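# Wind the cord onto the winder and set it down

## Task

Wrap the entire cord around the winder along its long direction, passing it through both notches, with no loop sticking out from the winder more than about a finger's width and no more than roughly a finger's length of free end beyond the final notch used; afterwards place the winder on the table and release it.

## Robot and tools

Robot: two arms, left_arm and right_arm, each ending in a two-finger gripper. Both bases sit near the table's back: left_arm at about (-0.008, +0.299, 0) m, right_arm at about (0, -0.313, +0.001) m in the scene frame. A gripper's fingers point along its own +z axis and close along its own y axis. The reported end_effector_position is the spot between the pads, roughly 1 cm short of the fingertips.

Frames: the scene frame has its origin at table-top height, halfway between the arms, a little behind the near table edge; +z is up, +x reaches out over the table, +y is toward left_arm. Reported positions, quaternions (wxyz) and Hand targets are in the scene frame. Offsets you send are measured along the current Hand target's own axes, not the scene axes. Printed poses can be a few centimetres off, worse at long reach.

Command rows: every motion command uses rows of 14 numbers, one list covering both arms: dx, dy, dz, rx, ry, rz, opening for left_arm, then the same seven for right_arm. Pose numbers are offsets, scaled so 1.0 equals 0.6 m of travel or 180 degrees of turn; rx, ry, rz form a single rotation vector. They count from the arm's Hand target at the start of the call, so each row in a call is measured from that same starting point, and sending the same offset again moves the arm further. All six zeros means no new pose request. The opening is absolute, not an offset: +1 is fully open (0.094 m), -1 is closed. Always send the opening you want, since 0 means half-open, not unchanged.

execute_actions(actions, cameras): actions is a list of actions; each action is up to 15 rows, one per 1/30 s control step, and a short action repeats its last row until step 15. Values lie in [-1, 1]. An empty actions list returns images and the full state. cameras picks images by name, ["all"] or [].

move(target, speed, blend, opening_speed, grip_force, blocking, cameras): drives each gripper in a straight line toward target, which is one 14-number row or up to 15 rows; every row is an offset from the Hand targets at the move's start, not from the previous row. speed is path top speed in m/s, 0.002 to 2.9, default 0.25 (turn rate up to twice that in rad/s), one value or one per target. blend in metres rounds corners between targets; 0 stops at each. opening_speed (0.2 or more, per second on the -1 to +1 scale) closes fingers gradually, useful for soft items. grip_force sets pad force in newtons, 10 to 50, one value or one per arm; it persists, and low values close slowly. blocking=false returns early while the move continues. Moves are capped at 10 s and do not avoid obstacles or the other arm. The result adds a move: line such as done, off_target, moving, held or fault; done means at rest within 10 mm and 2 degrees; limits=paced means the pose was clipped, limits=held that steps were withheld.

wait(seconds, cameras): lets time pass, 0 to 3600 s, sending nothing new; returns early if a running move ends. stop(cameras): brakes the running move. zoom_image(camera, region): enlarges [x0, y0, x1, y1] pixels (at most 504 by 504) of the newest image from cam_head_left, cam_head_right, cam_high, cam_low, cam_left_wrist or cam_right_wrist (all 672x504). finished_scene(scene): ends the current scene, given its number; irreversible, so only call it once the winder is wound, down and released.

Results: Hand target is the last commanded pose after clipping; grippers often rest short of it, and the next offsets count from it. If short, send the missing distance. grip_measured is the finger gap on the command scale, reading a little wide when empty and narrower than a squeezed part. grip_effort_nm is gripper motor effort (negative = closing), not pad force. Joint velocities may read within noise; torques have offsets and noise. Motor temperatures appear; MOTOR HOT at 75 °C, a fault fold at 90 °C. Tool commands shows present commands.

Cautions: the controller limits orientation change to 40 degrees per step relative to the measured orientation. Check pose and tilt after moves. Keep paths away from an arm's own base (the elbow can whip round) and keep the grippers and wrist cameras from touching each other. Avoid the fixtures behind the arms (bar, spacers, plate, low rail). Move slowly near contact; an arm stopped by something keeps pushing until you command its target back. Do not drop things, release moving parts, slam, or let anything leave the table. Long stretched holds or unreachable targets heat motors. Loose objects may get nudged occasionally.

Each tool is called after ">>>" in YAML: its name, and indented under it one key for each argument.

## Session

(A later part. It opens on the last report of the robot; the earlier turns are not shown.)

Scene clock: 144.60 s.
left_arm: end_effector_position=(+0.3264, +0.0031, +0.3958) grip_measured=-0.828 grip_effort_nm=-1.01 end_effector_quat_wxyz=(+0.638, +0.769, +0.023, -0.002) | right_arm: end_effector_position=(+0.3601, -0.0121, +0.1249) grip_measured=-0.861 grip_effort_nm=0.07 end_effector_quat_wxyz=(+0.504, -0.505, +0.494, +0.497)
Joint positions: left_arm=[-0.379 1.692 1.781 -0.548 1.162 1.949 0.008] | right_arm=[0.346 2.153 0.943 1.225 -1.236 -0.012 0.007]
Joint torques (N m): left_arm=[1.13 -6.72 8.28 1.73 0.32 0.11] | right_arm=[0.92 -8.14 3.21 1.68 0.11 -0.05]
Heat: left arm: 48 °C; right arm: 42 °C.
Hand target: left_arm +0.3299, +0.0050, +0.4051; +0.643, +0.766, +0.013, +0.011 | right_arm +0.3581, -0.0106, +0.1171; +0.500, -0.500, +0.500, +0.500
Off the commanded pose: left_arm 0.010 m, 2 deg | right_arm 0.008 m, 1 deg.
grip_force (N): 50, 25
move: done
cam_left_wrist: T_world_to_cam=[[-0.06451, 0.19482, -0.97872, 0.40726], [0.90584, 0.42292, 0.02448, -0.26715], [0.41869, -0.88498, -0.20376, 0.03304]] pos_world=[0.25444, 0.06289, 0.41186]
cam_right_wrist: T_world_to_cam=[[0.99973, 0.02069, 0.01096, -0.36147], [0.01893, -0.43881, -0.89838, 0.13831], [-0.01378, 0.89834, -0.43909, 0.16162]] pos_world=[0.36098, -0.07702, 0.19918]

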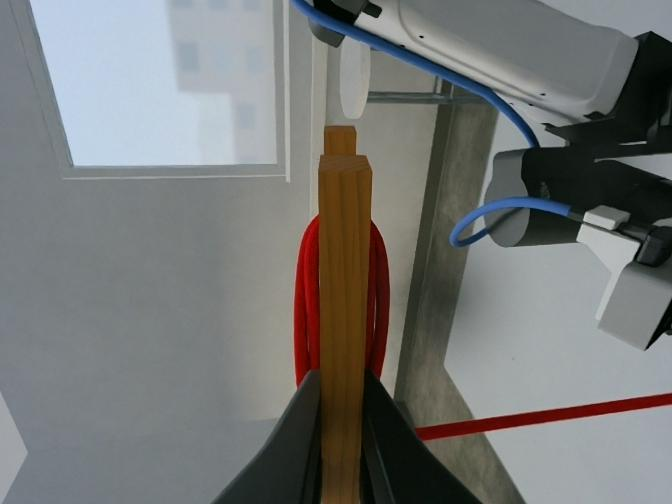

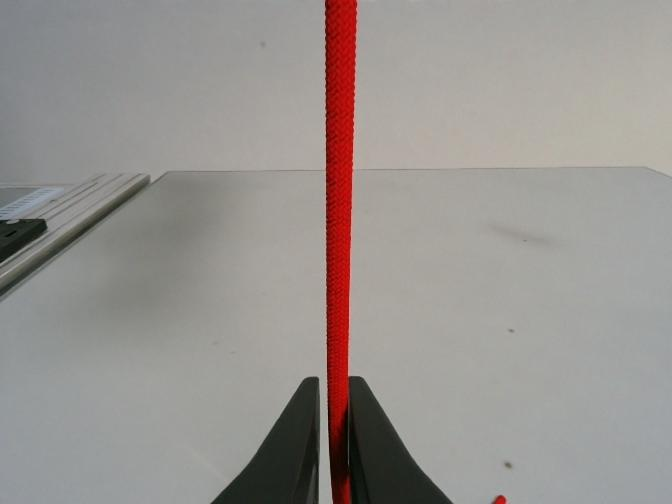

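>>> move:
  target:
    - [0,0,0,0,0,0,-0.95,0,0,0.0133,0,0,0,-0.86]
    - [0,0,0,0,0,0,-0.95,0,0,0.0133,0,0,0,-0.925]
    - [0,0,0,0,0,0,-0.95,-0.1182,0.1615,-0.0113,0,0,0,-0.925]
    - [0,0,0,0,0,0,-0.95,-0.2570,0.2790,-0.0140,0,0,0,-0.925]
    - [0,0,0,0,0,0,-0.95,-0.4433,0.3278,-0.0120,0,0,0,-0.925]
    - [0,0,0,0,0,0,-0.95,-0.5213,0.3275,-0.0027,0,0,0,-0.925]
    - [0,0,0,0,0,0,-0.95,-0.6345,0.2905,-0.0265,0,0,0,-0.925]
  speed: 0.15
  blend: [0,0,0.02,0.02,0.02,0.02,0]
  cameras: ["cam_left_wrist","cam_right_wrist","cam_high"]

Scene clock: 151.73 s.
left_arm: end_effector_position=(+0.3264, +0.0031, +0.3956) grip_measured=-0.828 grip_effort_nm=-1.00 end_effector_quat_wxyz=(+0.638, +0.770, +0.023, -0.002) | right_arm: end_effector_position=(+0.1839, -0.0253, +0.4929) grip_measured=-0.920 grip_effort_nm=-0.26 end_effector_quat_wxyz=(+0.496, -0.495, +0.505, +0.503)
Joint positions: left_arm=[-0.379 1.692 1.781 -0.549 1.162 1.949 0.008] | right_arm=[0.565 1.201 1.521 -0.318 -1.01 0.012 0.004]
Joint torques (N m): left_arm=[1.13 -6.71 8.27 1.74 0.31 0.11] | right_arm=[-0.17 -2.03 7.09 1.52 -0.08 -0.21]
Heat: left arm: 49 °C; right arm: 42 °C.
Hand target: left_arm +0.3299, +0.0050, +0.4051; +0.643, +0.766, +0.013, +0.011 | right_arm +0.1836, -0.0266, +0.4978; +0.500, -0.500, +0.500, +0.500
Off the commanded pose: left_arm 0.010 m, 2 deg | right_arm 0.005 m, 1 deg.
grip_force (N): 50, 25
move: done
cam_left_wrist: T_world_to_cam=[[-0.06562, 0.19525, -0.97855, 0.40744], [0.90586, 0.42292, 0.02364, -0.26673], [0.41847, -0.88488, -0.20462, 0.03349]] pos_world=[0.25434, 0.06288, 0.41186]
cam_right_wrist: T_world_to_cam=[[0.99962, 0.01412, -0.02389, -0.17201], [-0.0152, -0.4416, -0.89708, 0.47209], [-0.02322, 0.8971, -0.44122, 0.33532]] pos_world=[0.1869, -0.08991, 0.56735]
Images, in order (width x height): cam_high 672x504, cam_left_wrist 672x504, cam_right_wrist 672x504.

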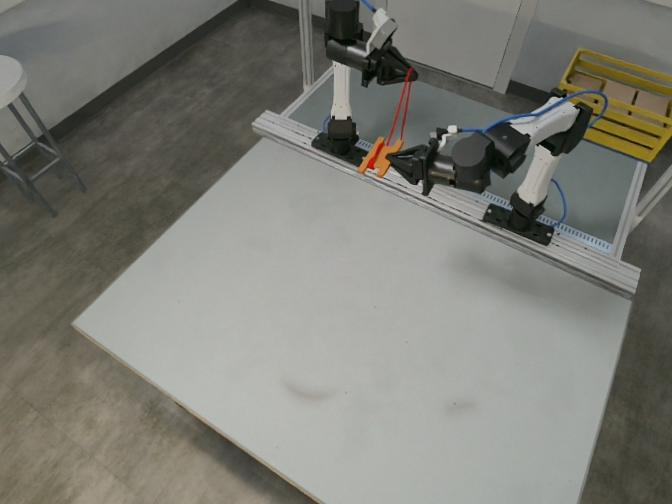

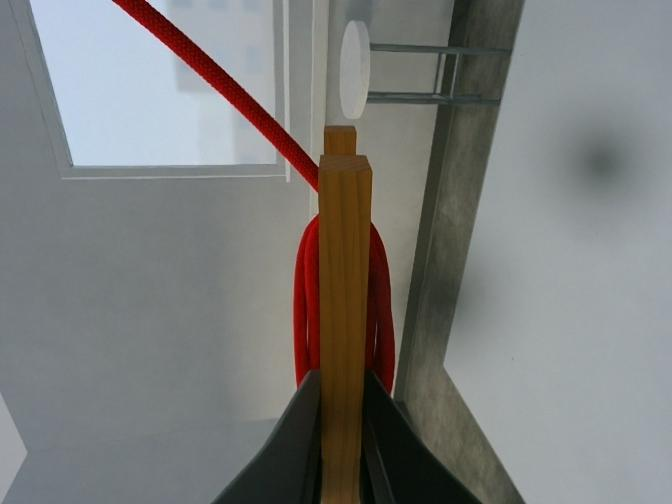

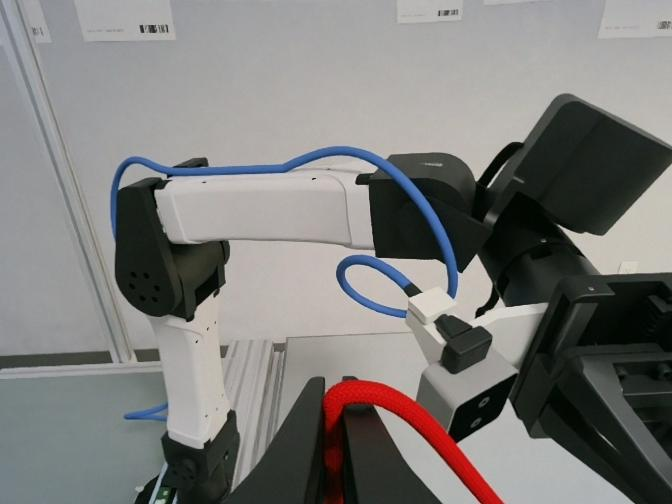

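>>> move:
  target:
    - [0,0,0,0,0,0,-0.95,-0.0130,-0.1763,-0.0820,0,0,0,-0.925]
    - [0,0,0,0,0,0,-0.95,0.0392,-0.3363,-0.0228,0,0,0,-0.92]
    - [0,0,0,0,0,0,-0.95,0.1402,-0.3852,0.0612,0,0,0,-0.92]
    - [0,0,0,0,0,0,-0.95,0.2300,-0.3745,0.0783,0,0,0,-0.92]
    - [0,0,0,0,0,0,-0.95,0.3145,-0.3135,0.0268,0,0,0,-0.927]
    - [0,0,0,0,0,0,-0.95,0.3743,-0.3135,0.0268,0,0,0,-0.927]
  speed: [0.15,0.15,0.15,0.15,0.15,0.08]
  blend: [0.02,0,0.02,0.02,0,0]
  cameras: ["cam_left_wrist","cam_right_wrist","cam_high"]

Scene clock: 160.00 s.
left_arm: end_effector_position=(+0.3295, +0.0049, +0.3903) grip_measured=-0.828 grip_effort_nm=-1.01 end_effector_quat_wxyz=(+0.633, +0.773, +0.035, -0.007) | right_arm: end_effector_position=(+0.3690, -0.0091, +0.2831) grip_measured=-0.922 grip_effort_nm=-0.29 end_effector_quat_wxyz=(+0.505, -0.505, +0.493, +0.497)
Joint positions: left_arm=[-0.374 1.699 1.783 -0.571 1.154 1.951 0.008] | right_arm=[0.345 1.798 1.202 0.618 -1.237 -0.008 0.004]
Joint torques (N m): left_arm=[0.75 -7.46 8.14 1.94 0.41 0.11] | right_arm=[-0.18 -7.21 4.62 1.59 0.01 0.01]
Heat: left arm: 48 °C; right arm: 42 °C.
Hand target: left_arm +0.3300, +0.0049, +0.4049; +0.643, +0.766, +0.013, +0.011 | right_arm +0.3718, -0.0104, +0.2732; +0.500, -0.500, +0.500, +0.500
Off the commanded pose: left_arm 0.015 m, 3 deg | right_arm 0.010 m, 1 deg.
grip_force (N): 50, 25
move: done
cam_left_wrist: T_world_to_cam=[[-0.08946, 0.2063, -0.97439, 0.40816], [0.90119, 0.43334, 0.00901, -0.26299], [0.4241, -0.8773, -0.22468, 0.03856]] pos_world=[0.25716, 0.06359, 0.40874]
cam_right_wrist: T_world_to_cam=[[0.99967, 0.02104, 0.01438, -0.37302], [0.02213, -0.4364, -0.89948, 0.2807], [-0.01265, 0.89951, -0.43672, 0.22743]] pos_world=[0.36957, -0.07423, 0.35718]
Images, in order (width x height): cam_high 672x504, cam_left_wrist 672x504, cam_right_wrist 672x504.

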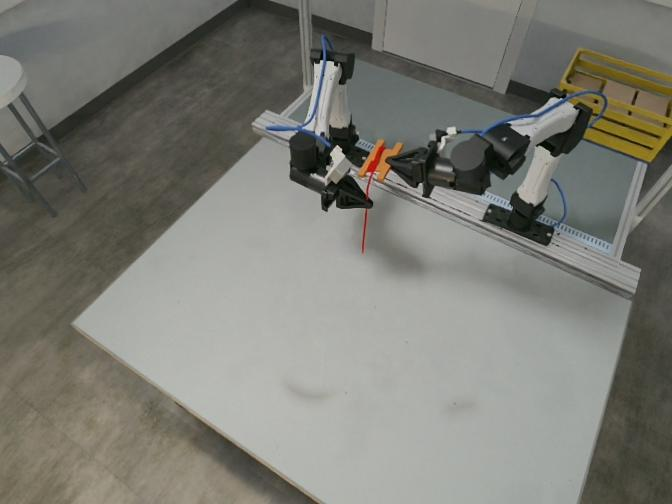

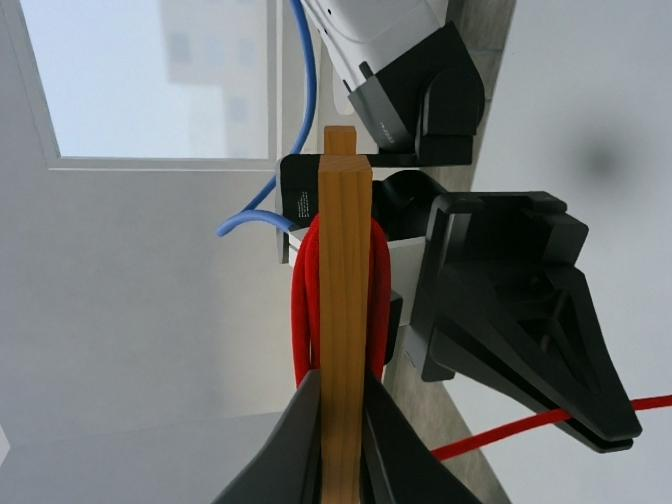

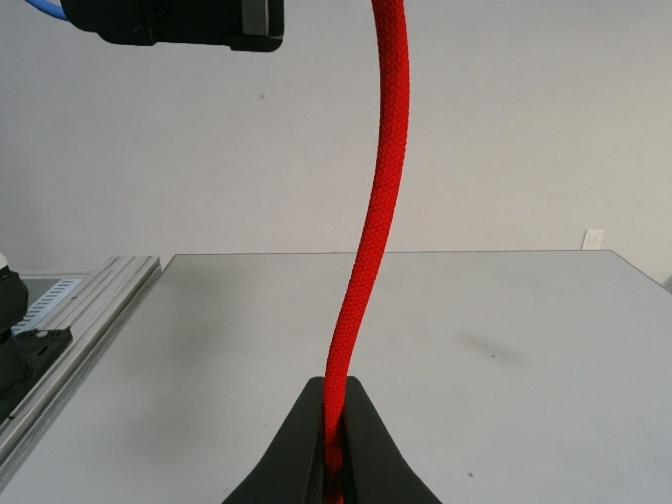

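>>> zoom_image:
  camera: "cam_high"
  region: [300, 110, 440, 240]

>>> zoom_image:
  camera: "cam_left_wrist"
  region: [260, 120, 460, 500]

>>> execute_actions:
  actions: []
  cameras: ["cam_low", "cam_head_left", "cam_head_right"]

Scaled by 3.600 from the camera's image (finer frame: 960x720).

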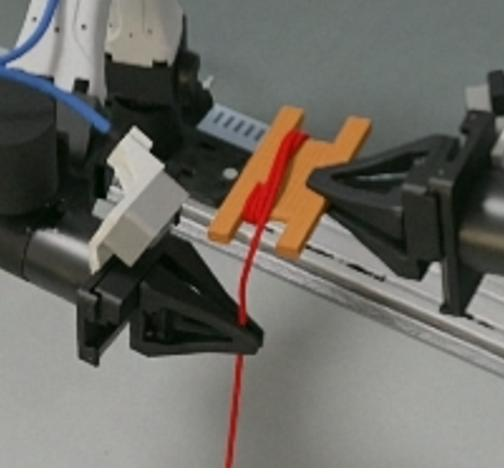

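Scaled by 1.326 from the camera's image (finer frame: 960x720).

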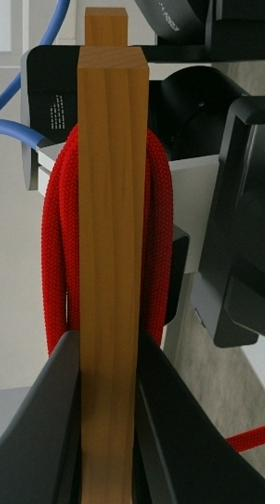

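Scene clock: 160.50 s.
left_arm: end_effector_position=(+0.3295, +0.0049, +0.3903) grip_measured=-0.828 grip_effort_nm=-1.00 end_effector_quat_wxyz=(+0.633, +0.773, +0.035, -0.007) | right_arm: end_effector_position=(+0.3690, -0.0091, +0.2832) grip_measured=-0.922 grip_effort_nm=-0.29 end_effector_quat_wxyz=(+0.506, -0.505, +0.492, +0.497)
Joint positions: left_arm=[-0.374 1.699 1.783 -0.571 1.154 1.951 0.008] | right_arm=[0.345 1.798 1.202 0.619 -1.237 -0.008 0.004]
Joint velocities: within noise
Joint torques (N m): left_arm=[0.73 -7.5 8.08 1.92 0.4 0.11] | right_arm=[-0.13 -7.16 4.81 1.64 0.01 0]
Motor temperatures (°C): left_arm=[25 37 48 45 25 25 28] | right_arm=[22 42 37 42 25 28 27]
Heat: left arm: 48 °C; right arm: 42 °C.
Hand target: left_arm +0.3300, +0.0049, +0.4049; +0.643, +0.766, +0.013, +0.011 | right_arm +0.3718, -0.0104, +0.2732; +0.500, -0.500, +0.500, +0.500
Tool commands: left_gripper/opening=-0.95 right_gripper/opening=-0.927
Off the commanded pose: left_arm 0.015 m, 3 deg | right_arm 0.010 m, 1 deg.
grip_force (N): 50, 25
Images, in order (width x height): cam_head_left 672x504, cam_head_right 672x504, cam_low 672x504.

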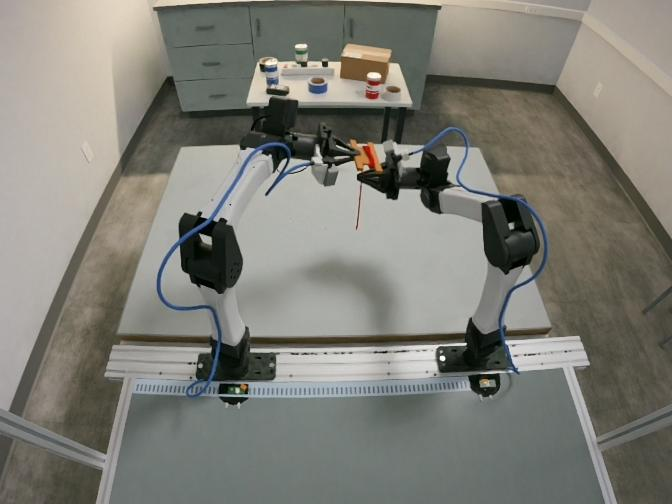

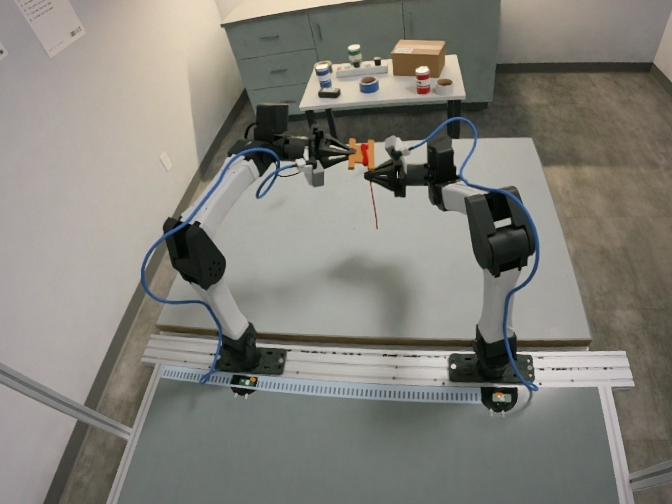

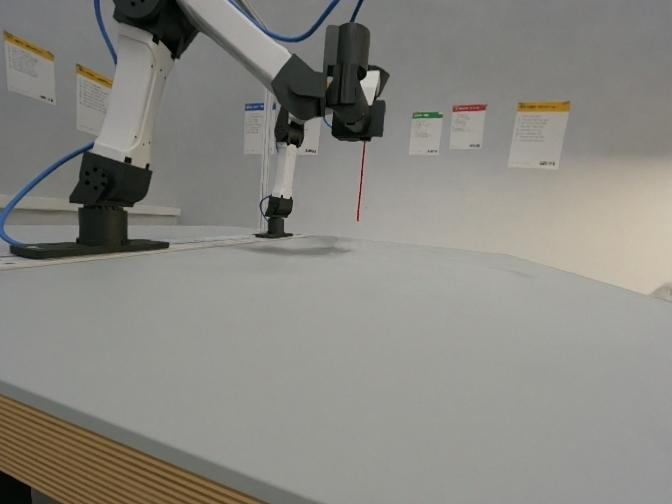

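>>> move:
  target: [0,0,0,0,0,0,-0.95,0.05,0.0167,0,0,0,0,-0.927]
  speed: 0.06
  cameras: ["cam_left_wrist","cam_right_wrist","cam_high"]

Scene clock: 162.40 s.
left_arm: end_effector_position=(+0.3289, +0.0056, +0.3868) grip_measured=-0.828 grip_effort_nm=-1.01 end_effector_quat_wxyz=(+0.629, +0.776, +0.044, -0.013) | right_arm: end_effector_position=(+0.3602, -0.0121, +0.2650) grip_measured=-0.922 grip_effort_nm=-0.29 end_effector_quat_wxyz=(+0.523, -0.513, +0.475, +0.488)
Joint positions: left_arm=[-0.374 1.699 1.783 -0.595 1.148 1.951 0.008] | right_arm=[0.346 1.804 1.101 0.782 -1.235 -0.007 0.004]
Joint torques (N m): left_arm=[0.77 -7.57 8.2 2.11 0.47 0.15] | right_arm=[0.61 -6.09 3.79 1.27 0.09 0.02]
Heat: left arm: 48 °C; right arm: 42 °C.
Hand target: left_arm +0.3300, +0.0049, +0.4049; +0.643, +0.766, +0.013, +0.011 | right_arm +0.3618, -0.0103, +0.2432; +0.500, -0.500, +0.500, +0.500
Off the commanded pose: left_arm 0.018 m, 5 deg | right_arm 0.022 m, 4 deg.
grip_force (N): 50, 25
move: off_target (right_arm)
cam_left_wrist: T_world_to_cam=[[-0.11169, 0.21616, -0.96995, 0.41007], [0.89873, 0.43846, -0.00578, -0.25625], [0.42403, -0.87237, -0.24324, 0.04582]] pos_world=[0.25667, 0.06369, 0.40741]
cam_right_wrist: T_world_to_cam=[[0.99762, 0.01835, 0.0665, -0.37704], [0.06805, -0.41973, -0.90509, 0.24854], [0.01131, 0.90746, -0.41998, 0.2092]] pos_world=[0.35686, -0.0786, 0.33788]
Images, in order (width x height): cam_high 672x504, cam_left_wrist 672x504, cam_right_wrist 672x504.

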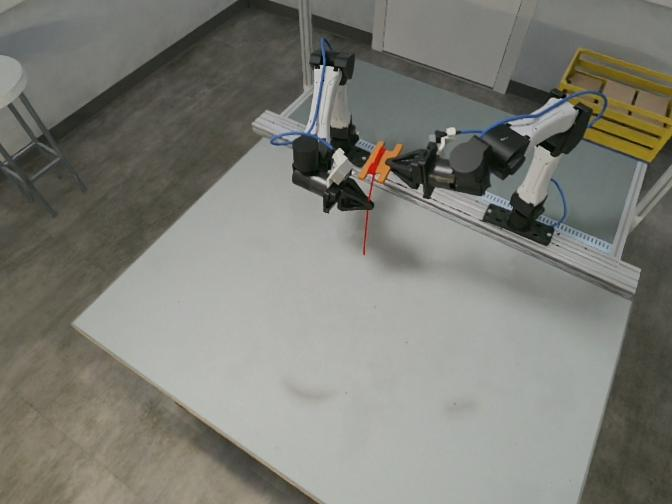

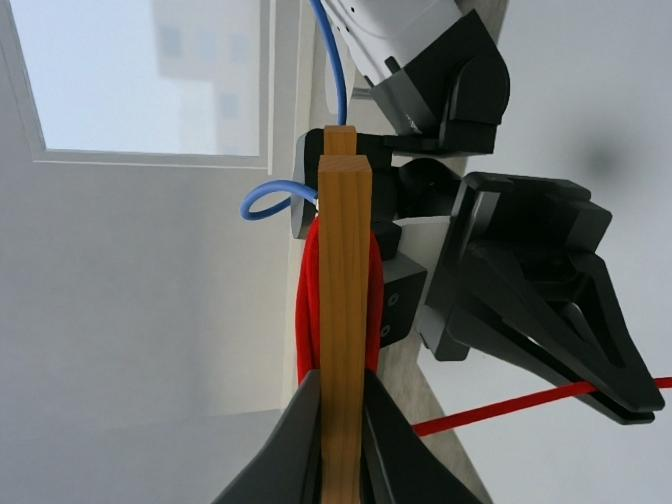

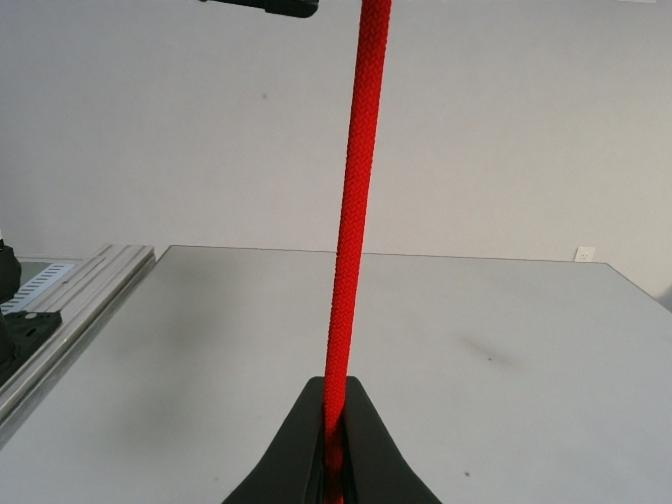

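>>> move:
  target:
    - [0,0,0,0,0,0,-0.95,-0.03,0,0,0,0,0,-0.927]
    - [0,0,0,0,0,0,-0.95,-0.03,0,0,0,0,0,-0.86]
    - [0,0,0,0,0,0,-0.95,0.21,0.0063,0.0122,0,0,0,-0.86]
  speed: [0.08,0.08,0.15]
  cameras: ["cam_left_wrist","cam_right_wrist"]

Scene clock: 167.33 s.
left_arm: end_effector_position=(+0.3295, +0.0050, +0.3903) grip_measured=-0.828 grip_effort_nm=-1.01 end_effector_quat_wxyz=(+0.632, +0.774, +0.035, -0.006) | right_arm: end_effector_position=(+0.3598, -0.0050, +0.1245) grip_measured=-0.861 grip_effort_nm=0.06 end_effector_quat_wxyz=(+0.504, -0.504, +0.495, +0.497)
Joint positions: left_arm=[-0.374 1.699 1.785 -0.576 1.153 1.954 0.008] | right_arm=[0.363 2.158 0.952 1.219 -1.218 -0.012 0.007]
Joint torques (N m): left_arm=[0.7 -7.49 8.01 1.96 0.41 0.1] | right_arm=[0.75 -8.03 3.33 1.64 0.12 0.05]
Heat: left arm: 48 °C; right arm: 42 °C.
Hand target: left_arm +0.3300, +0.0049, +0.4050; +0.643, +0.766, +0.013, +0.011 | right_arm +0.3580, -0.0030, +0.1172; +0.500, -0.500, +0.500, +0.500
Off the commanded pose: left_arm 0.015 m, 3 deg | right_arm 0.008 m, 1 deg.
grip_force (N): 50, 25
move: done; target 2's new opening was sent with right_arm's hand 0.003 m and 3 deg from that target
cam_left_wrist: T_world_to_cam=[[-0.08925, 0.2078, -0.97409, 0.40797], [0.90062, 0.4345, 0.01017, -0.2633], [0.42535, -0.87637, -0.22593, 0.03875]] pos_world=[0.25706, 0.06359, 0.40884]
cam_right_wrist: T_world_to_cam=[[0.99975, 0.02023, 0.00907, -0.36099], [0.01704, -0.43918, -0.89824, 0.14183], [-0.01419, 0.89817, -0.43942, 0.15521]] pos_world=[0.36069, -0.06982, 0.19888]

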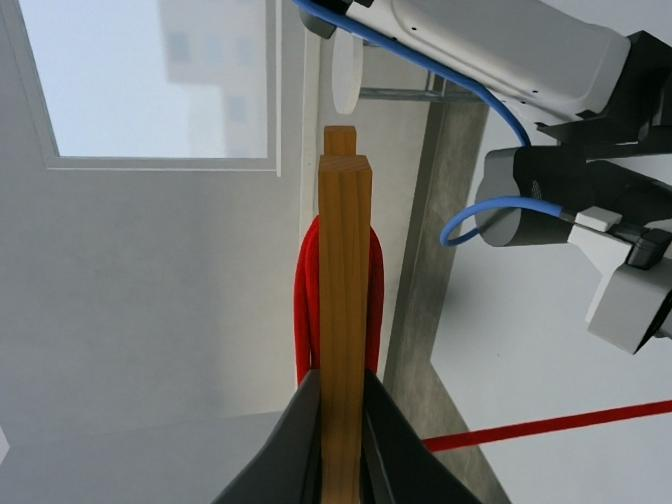

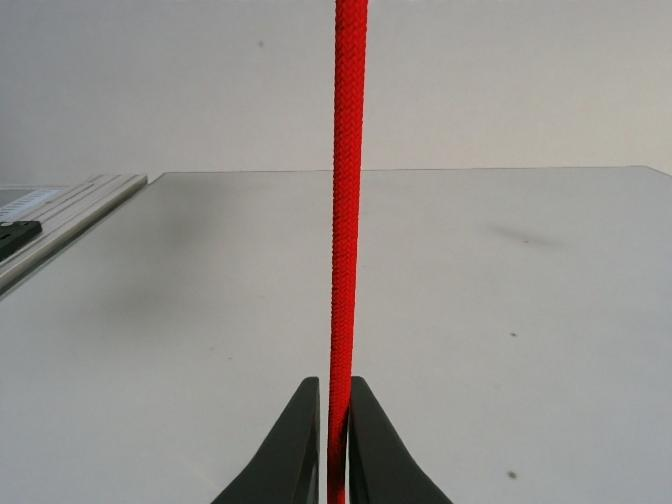

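>>> move:
  target:
    - [0,0.009,0,-0.0055,0,0.007,-0.95,0,0,0,0,0,0,-0.86]
    - [0,0.009,0,-0.0055,0,0.007,-0.95,0,0,0,0,0,0,-0.925]
    - [0,0.009,0,-0.0055,0,0.007,-0.95,-0.1180,0.1613,-0.0240,0,0,0,-0.925]
    - [0,0.009,0,-0.0055,0,0.007,-0.95,-0.2568,0.2788,-0.0267,0,0,0,-0.925]
    - [0,0.009,0,-0.0055,0,0.007,-0.95,-0.4432,0.3277,-0.0180,0,0,0,-0.925]
    - [0,0.009,0,-0.0055,0,0.007,-0.95,-0.5212,0.3273,-0.0087,0,0,0,-0.925]
    - [0,0.009,0,-0.0055,0,0.007,-0.95,-0.6343,0.2903,-0.0325,0,0,0,-0.925]
  speed: 0.15
  blend: [0,0,0.02,0.02,0.02,0.02,0]
  cameras: ["cam_left_wrist","cam_right_wrist","cam_high"]

Scene clock: 174.33 s.
left_arm: end_effector_position=(+0.3309, +0.0039, +0.3964) grip_measured=-0.828 grip_effort_nm=-1.01 end_effector_quat_wxyz=(+0.640, +0.768, +0.020, +0.007) | right_arm: end_effector_position=(+0.1840, -0.0213, +0.4929) grip_measured=-0.921 grip_effort_nm=-0.26 end_effector_quat_wxyz=(+0.496, -0.495, +0.505, +0.503)
Joint positions: left_arm=[-0.374 1.699 1.785 -0.532 1.16 1.954 0.008] | right_arm=[0.58 1.208 1.526 -0.315 -0.995 0.012 0.004]
Joint torques (N m): left_arm=[0.68 -7.83 7.51 1.97 0.39 -0.07] | right_arm=[-0.17 -2.18 6.98 1.51 -0.1 -0.14]
Heat: left arm: 48 °C; right arm: 42 °C.
Hand target: left_arm +0.3300, +0.0040, +0.4103; +0.649, +0.761, +0.005, +0.018 | right_arm +0.1838, -0.0226, +0.4977; +0.500, -0.500, +0.500, +0.500
Off the commanded pose: left_arm 0.014 m, 3 deg | right_arm 0.005 m, 1 deg.
grip_force (N): 50, 25
move: off_target (left_arm)
cam_left_wrist: T_world_to_cam=[[-0.04894, 0.19114, -0.98034, 0.40354], [0.90275, 0.42844, 0.03847, -0.27605], [0.42737, -0.88312, -0.19352, 0.02508]] pos_world=[0.25824, 0.06329, 0.41108]
cam_right_wrist: T_world_to_cam=[[0.99962, 0.01416, -0.0238, -0.17221], [-0.0151, -0.4418, -0.89699, 0.47373], [-0.02322, 0.897, -0.44142, 0.33193]] pos_world=[0.187, -0.08601, 0.56735]
Images, in order (width x height): cam_high 672x504, cam_left_wrist 672x504, cam_right_wrist 672x504.

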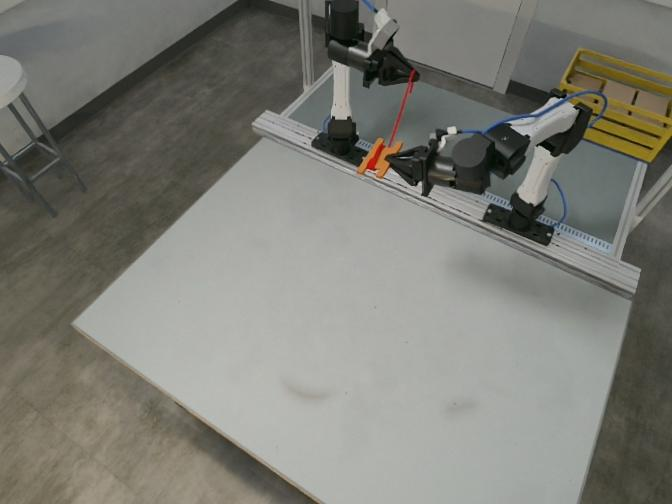

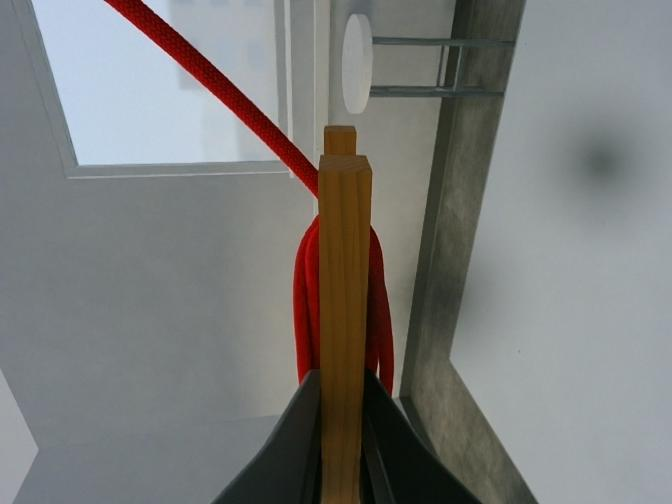

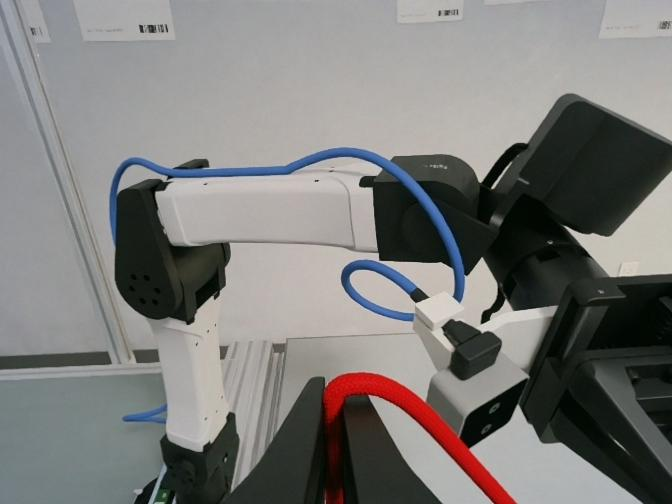

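>>> move:
  target:
    - [0,0,0,0,0,0,-0.95,-0.0132,-0.1760,-0.0887,0,0,0,-0.925]
    - [0,0,0,0,0,0,-0.95,0.0390,-0.3360,-0.0295,0,0,0,-0.92]
    - [0,0,0,0,0,0,-0.95,0.1400,-0.3898,0.0612,0,0,0,-0.92]
    - [0,0,0,0,0,0,-0.95,0.2298,-0.3792,0.0783,0,0,0,-0.92]
    - [0,0,0,0,0,0,-0.95,0.3143,-0.3132,0.0268,0,0,0,-0.927]
    - [0,0,0,0,0,0,-0.95,0.3878,-0.3070,0.0268,0,0,0,-0.927]
  speed: [0.15,0.15,0.15,0.15,0.15,0.06]
  blend: [0.02,0,0.02,0.02,0,0]
  cameras: ["cam_left_wrist","cam_right_wrist","cam_high"]

Scene clock: 182.57 s.
left_arm: end_effector_position=(+0.3306, +0.0047, +0.3921) grip_measured=-0.828 grip_effort_nm=-1.01 end_effector_quat_wxyz=(+0.634, +0.772, +0.032, -0.001) | right_arm: end_effector_position=(+0.3639, -0.0066, +0.2877) grip_measured=-0.922 grip_effort_nm=-0.28 end_effector_quat_wxyz=(+0.522, -0.514, +0.473, +0.489)
Joint positions: left_arm=[-0.374 1.699 1.785 -0.561 1.151 1.951 0.008] | right_arm=[0.355 1.791 1.181 0.691 -1.231 -0.006 0.004]
Joint torques (N m): left_arm=[0.68 -7.86 7.65 2.2 0.49 0.01] | right_arm=[0.23 -6.37 3.95 1.28 0.07 0]
Heat: left arm: 47 °C; right arm: 42 °C.
Hand target: left_arm +0.3300, +0.0040, +0.4103; +0.649, +0.761, +0.005, +0.018 | right_arm +0.3680, -0.0065, +0.2652; +0.500, -0.500, +0.500, +0.500
Off the commanded pose: left_arm 0.018 m, 4 deg | right_arm 0.023 m, 4 deg.
grip_force (N): 50, 25
move: off_target (right_arm)
cam_left_wrist: T_world_to_cam=[[-0.07824, 0.20325, -0.976, 0.40715], [0.89987, 0.43576, 0.01861, -0.2672], [0.42908, -0.87681, -0.21699, 0.03365]] pos_world=[0.25786, 0.06319, 0.40965]
cam_right_wrist: T_world_to_cam=[[0.99739, 0.02402, 0.06808, -0.38271], [0.07187, -0.4184, -0.90541, 0.26977], [0.00674, 0.90795, -0.41903, 0.21495]] pos_world=[0.36087, -0.0731, 0.36038]
Images, in order (width x height): cam_high 672x504, cam_left_wrist 672x504, cam_right_wrist 672x504.

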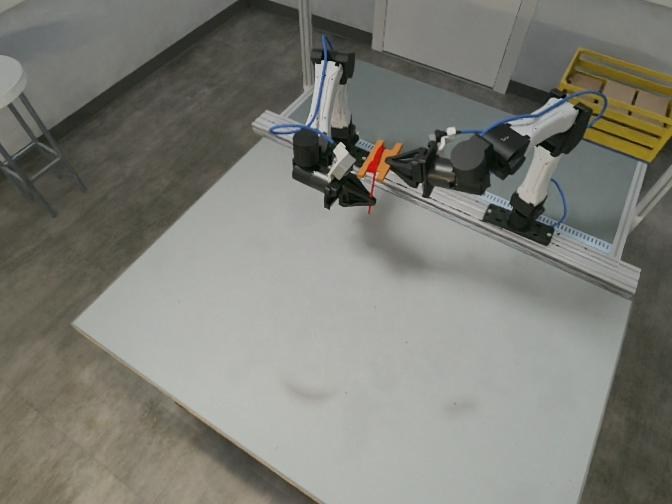

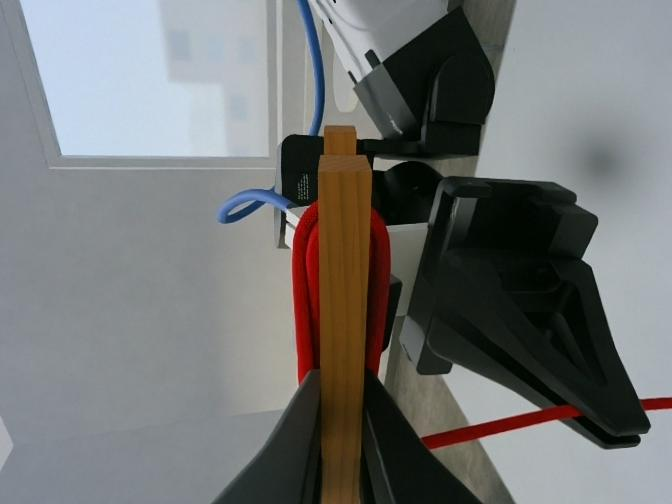

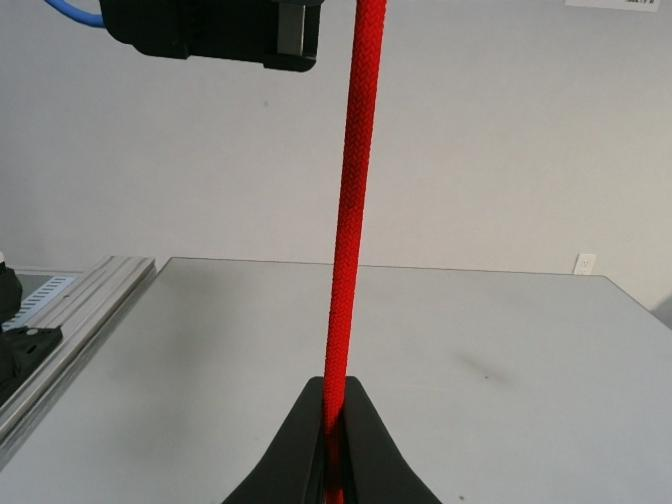

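>>> zoom_image:
  camera: "cam_high"
  region: [310, 120, 430, 230]

>>> zoom_image:
  camera: "cam_left_wrist"
  region: [270, 180, 430, 400]

>>> execute_actions:
  actions: []
  cameras: ["cam_head_right", "cam_low"]

Scaled by 4.200 from the camera's image (finer frame: 960x720).

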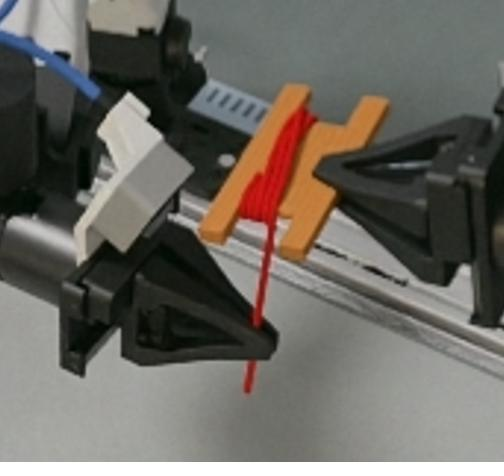

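Scaled by 2.291 from the camera's image (finer frame: 960x720).

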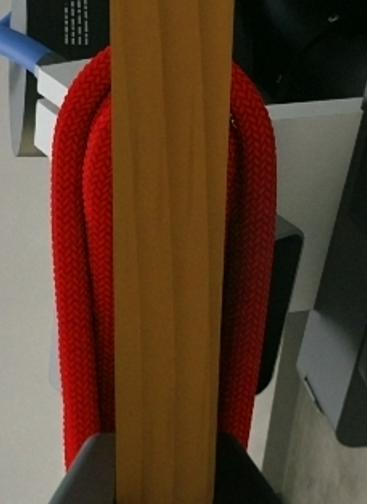

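Scene clock: 182.80 s.
left_arm: end_effector_position=(+0.3306, +0.0047, +0.3921) grip_measured=-0.828 grip_effort_nm=-1.01 end_effector_quat_wxyz=(+0.634, +0.772, +0.032, -0.001) | right_arm: end_effector_position=(+0.3639, -0.0066, +0.2877) grip_measured=-0.922 grip_effort_nm=-0.28 end_effector_quat_wxyz=(+0.523, -0.514, +0.473, +0.489)
Joint positions: left_arm=[-0.374 1.699 1.785 -0.561 1.151 1.951 0.008] | right_arm=[0.355 1.791 1.181 0.691 -1.231 -0.006 0.004]
Joint velocities: within noise
Joint torques (N m): left_arm=[0.64 -7.91 7.65 2.2 0.5 0.01] | right_arm=[0.02 -6.31 4.01 1.28 0.06 0.03]
Motor temperatures (°C): left_arm=[25 38 47 44 25 25 28] | right_arm=[22 42 37 42 24 28 27]
Heat: left arm: 47 °C; right arm: 42 °C.
Hand target: left_arm +0.3300, +0.0040, +0.4103; +0.649, +0.761, +0.005, +0.018 | right_arm +0.3681, -0.0065, +0.2653; +0.500, -0.500, +0.500, +0.500
Tool commands: left_gripper/opening=-0.95 right_gripper/opening=-0.927
Off the commanded pose: left_arm 0.018 m, 4 deg | right_arm 0.023 m, 4 deg.
grip_force (N): 50, 25
Images, in order (width x height): cam_head_right 672x504, cam_low 672x504.

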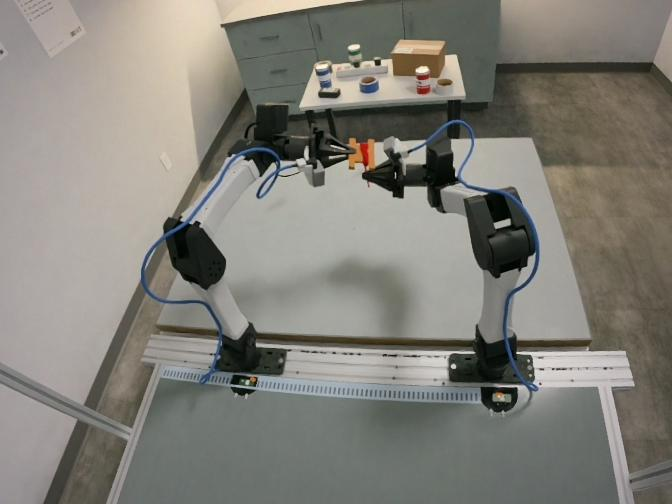

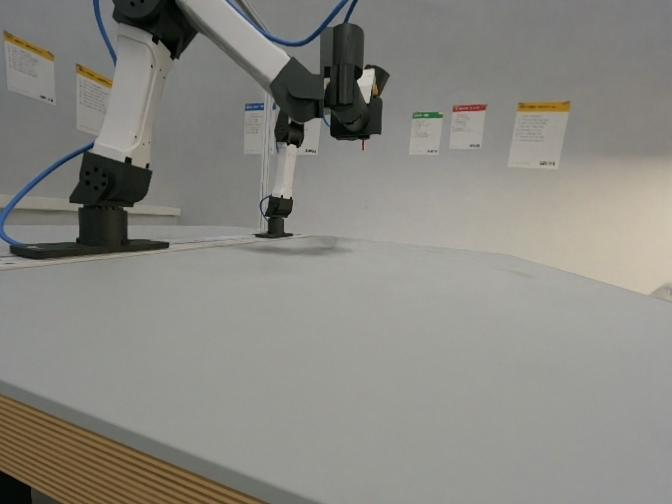

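>>> move:
  target:
    - [0,0,0,0,0,0,-0.95,-0.0367,0,0,0,0,0,-0.927]
    - [0,0,0,0,0,0,-0.95,-0.0367,0,0,0,0,0,-0.86]
    - [0,0,0,0,0,0,-0.95,0.0322,0.0102,0.0042,0,0,0,-0.86]
  speed: [0.08,0.08,0.06]
  cameras: ["cam_left_wrist","cam_right_wrist","cam_high","cam_low"]

Scene clock: 194.93 s.
left_arm: end_effector_position=(+0.3311, +0.0039, +0.3963) grip_measured=-0.828 grip_effort_nm=-1.00 end_effector_quat_wxyz=(+0.640, +0.768, +0.021, +0.006) | right_arm: end_effector_position=(+0.3617, -0.0066, +0.2563) grip_measured=-0.861 grip_effort_nm=0.07 end_effector_quat_wxyz=(+0.505, -0.503, +0.494, +0.498)
Joint positions: left_arm=[-0.374 1.699 1.785 -0.532 1.159 1.951 0.008] | right_arm=[0.358 1.818 1.111 0.732 -1.223 -0.001 0.007]
Joint torques (N m): left_arm=[0.64 -7.87 7.56 1.98 0.4 -0.04] | right_arm=[0.81 -7.15 4.45 1.64 0.11 -0.08]
Heat: left arm: 47 °C; right arm: 42 °C.
Hand target: left_arm +0.3300, +0.0040, +0.4103; +0.649, +0.761, +0.005, +0.018 | right_arm +0.3619, -0.0039, +0.2458; +0.500, -0.500, +0.500, +0.500
Off the commanded pose: left_arm 0.014 m, 3 deg | right_arm 0.011 m, 1 deg.
grip_force (N): 50, 25
move: off_target (right_arm)
cam_left_wrist: T_world_to_cam=[[-0.05202, 0.19149, -0.98011, 0.40434], [0.90217, 0.42986, 0.0361, -0.27508], [0.42823, -0.88235, -0.19512, 0.02536]] pos_world=[0.25834, 0.06319, 0.41118]
cam_right_wrist: T_world_to_cam=[[0.99977, 0.01944, 0.00918, -0.36424], [0.01673, -0.43562, -0.89998, 0.25992], [-0.01349, 0.89992, -0.43584, 0.21339]] pos_world=[0.36269, -0.07173, 0.33027]
Images, in order (width x height): cam_high 672x504, cam_low 672x504, cam_left_wrist 672x504, cam_right_wrist 672x504.

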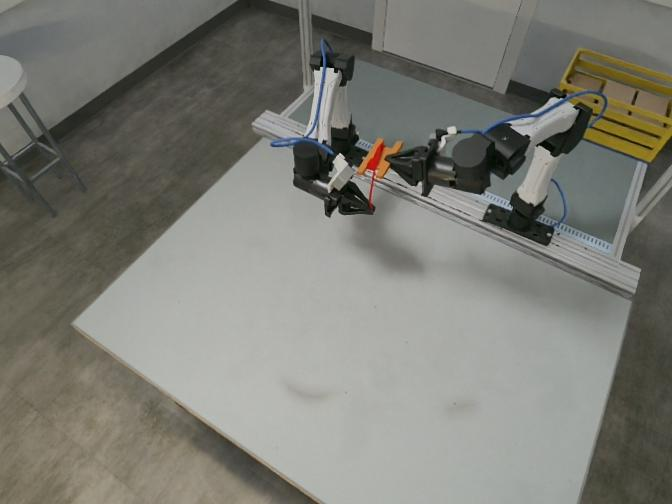

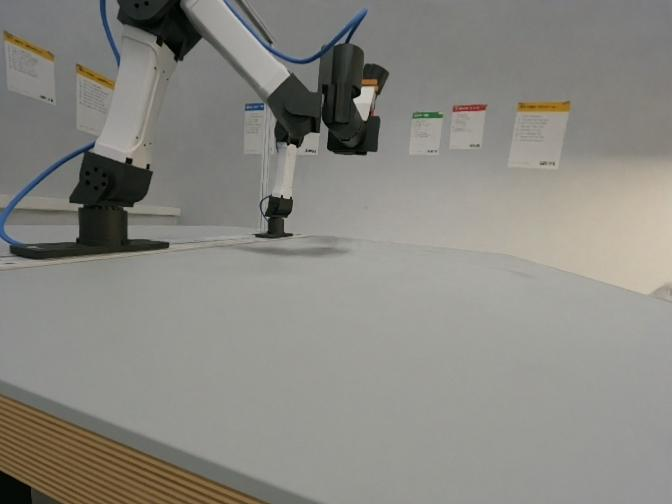

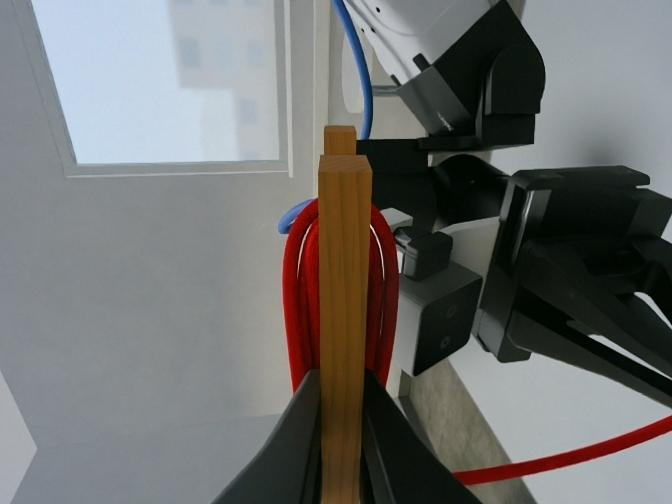

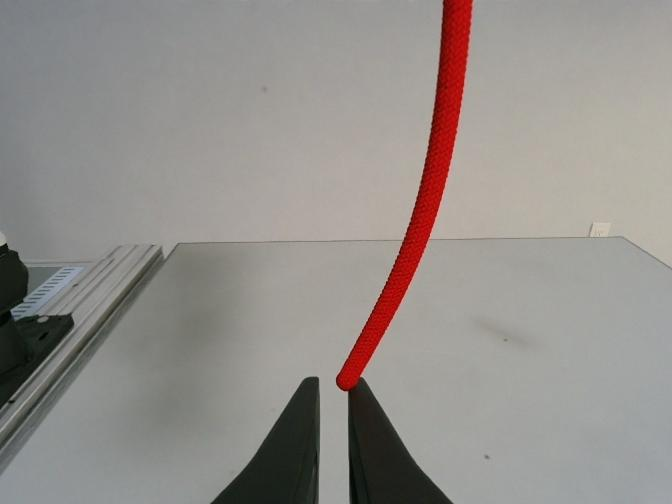

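>>> move:
  target:
    - [0,0,0,0,0,0,-0.95,0,0,0,0,0,0,-0.5]
    - [0,0,0,0,0,0,-0.95,-0.08,-0.0083,0,0,0,0,-0.5]
  speed: 0.06
  cameras: ["cam_left_wrist","cam_right_wrist","cam_high"]

Scene clock: 197.93 s.
left_arm: end_effector_position=(+0.3311, +0.0039, +0.3963) grip_measured=-0.828 grip_effort_nm=-1.01 end_effector_quat_wxyz=(+0.640, +0.768, +0.021, +0.006) | right_arm: end_effector_position=(+0.3679, -0.0044, +0.2774) grip_measured=-0.502 grip_effort_nm=0.07 end_effector_quat_wxyz=(+0.487, -0.493, +0.512, +0.508)
Joint positions: left_arm=[-0.374 1.699 1.785 -0.532 1.159 1.951 0.008] | right_arm=[0.358 1.798 1.205 0.57 -1.223 0.01 0.023]
Joint torques (N m): left_arm=[0.66 -7.84 7.51 1.99 0.4 -0.03] | right_arm=[0.38 -10.47 7.56 1.44 0.01 -0.13]
Heat: left arm: 47 °C; right arm: 42 °C.
Hand target: left_arm +0.3300, +0.0040, +0.4103; +0.649, +0.761, +0.005, +0.018 | right_arm +0.3669, -0.0039, +0.2937; +0.500, -0.500, +0.500, +0.500
Off the commanded pose: left_arm 0.014 m, 3 deg | right_arm 0.016 m, 2 deg.
grip_force (N): 50, 25
move: off_target (right_arm)
cam_left_wrist: T_world_to_cam=[[-0.05202, 0.19149, -0.98011, 0.40434], [0.90217, 0.42986, 0.0361, -0.27508], [0.42823, -0.88235, -0.19512, 0.02536]] pos_world=[0.25834, 0.06319, 0.41118]
cam_right_wrist: T_world_to_cam=[[0.99871, 0.01915, -0.04694, -0.35467], [-0.0333, -0.45042, -0.8922, 0.29603], [-0.03823, 0.89261, -0.4492, 0.23347]] pos_world=[0.373, -0.06827, 0.35234]
Images, in order (width x height): cam_high 672x504, cam_left_wrist 672x504, cam_right_wrist 672x504.

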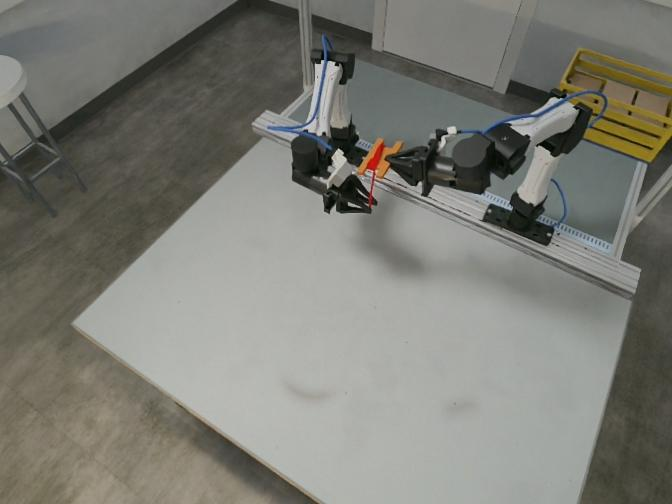

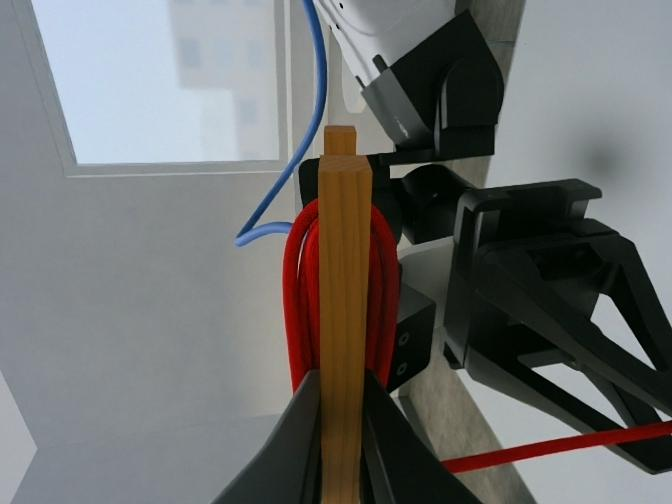

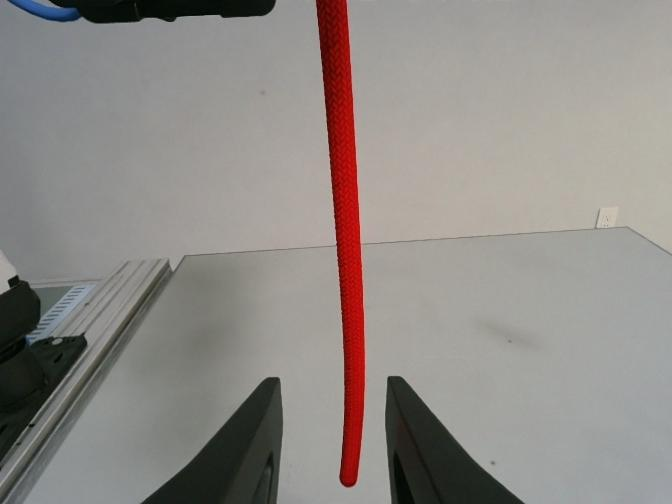

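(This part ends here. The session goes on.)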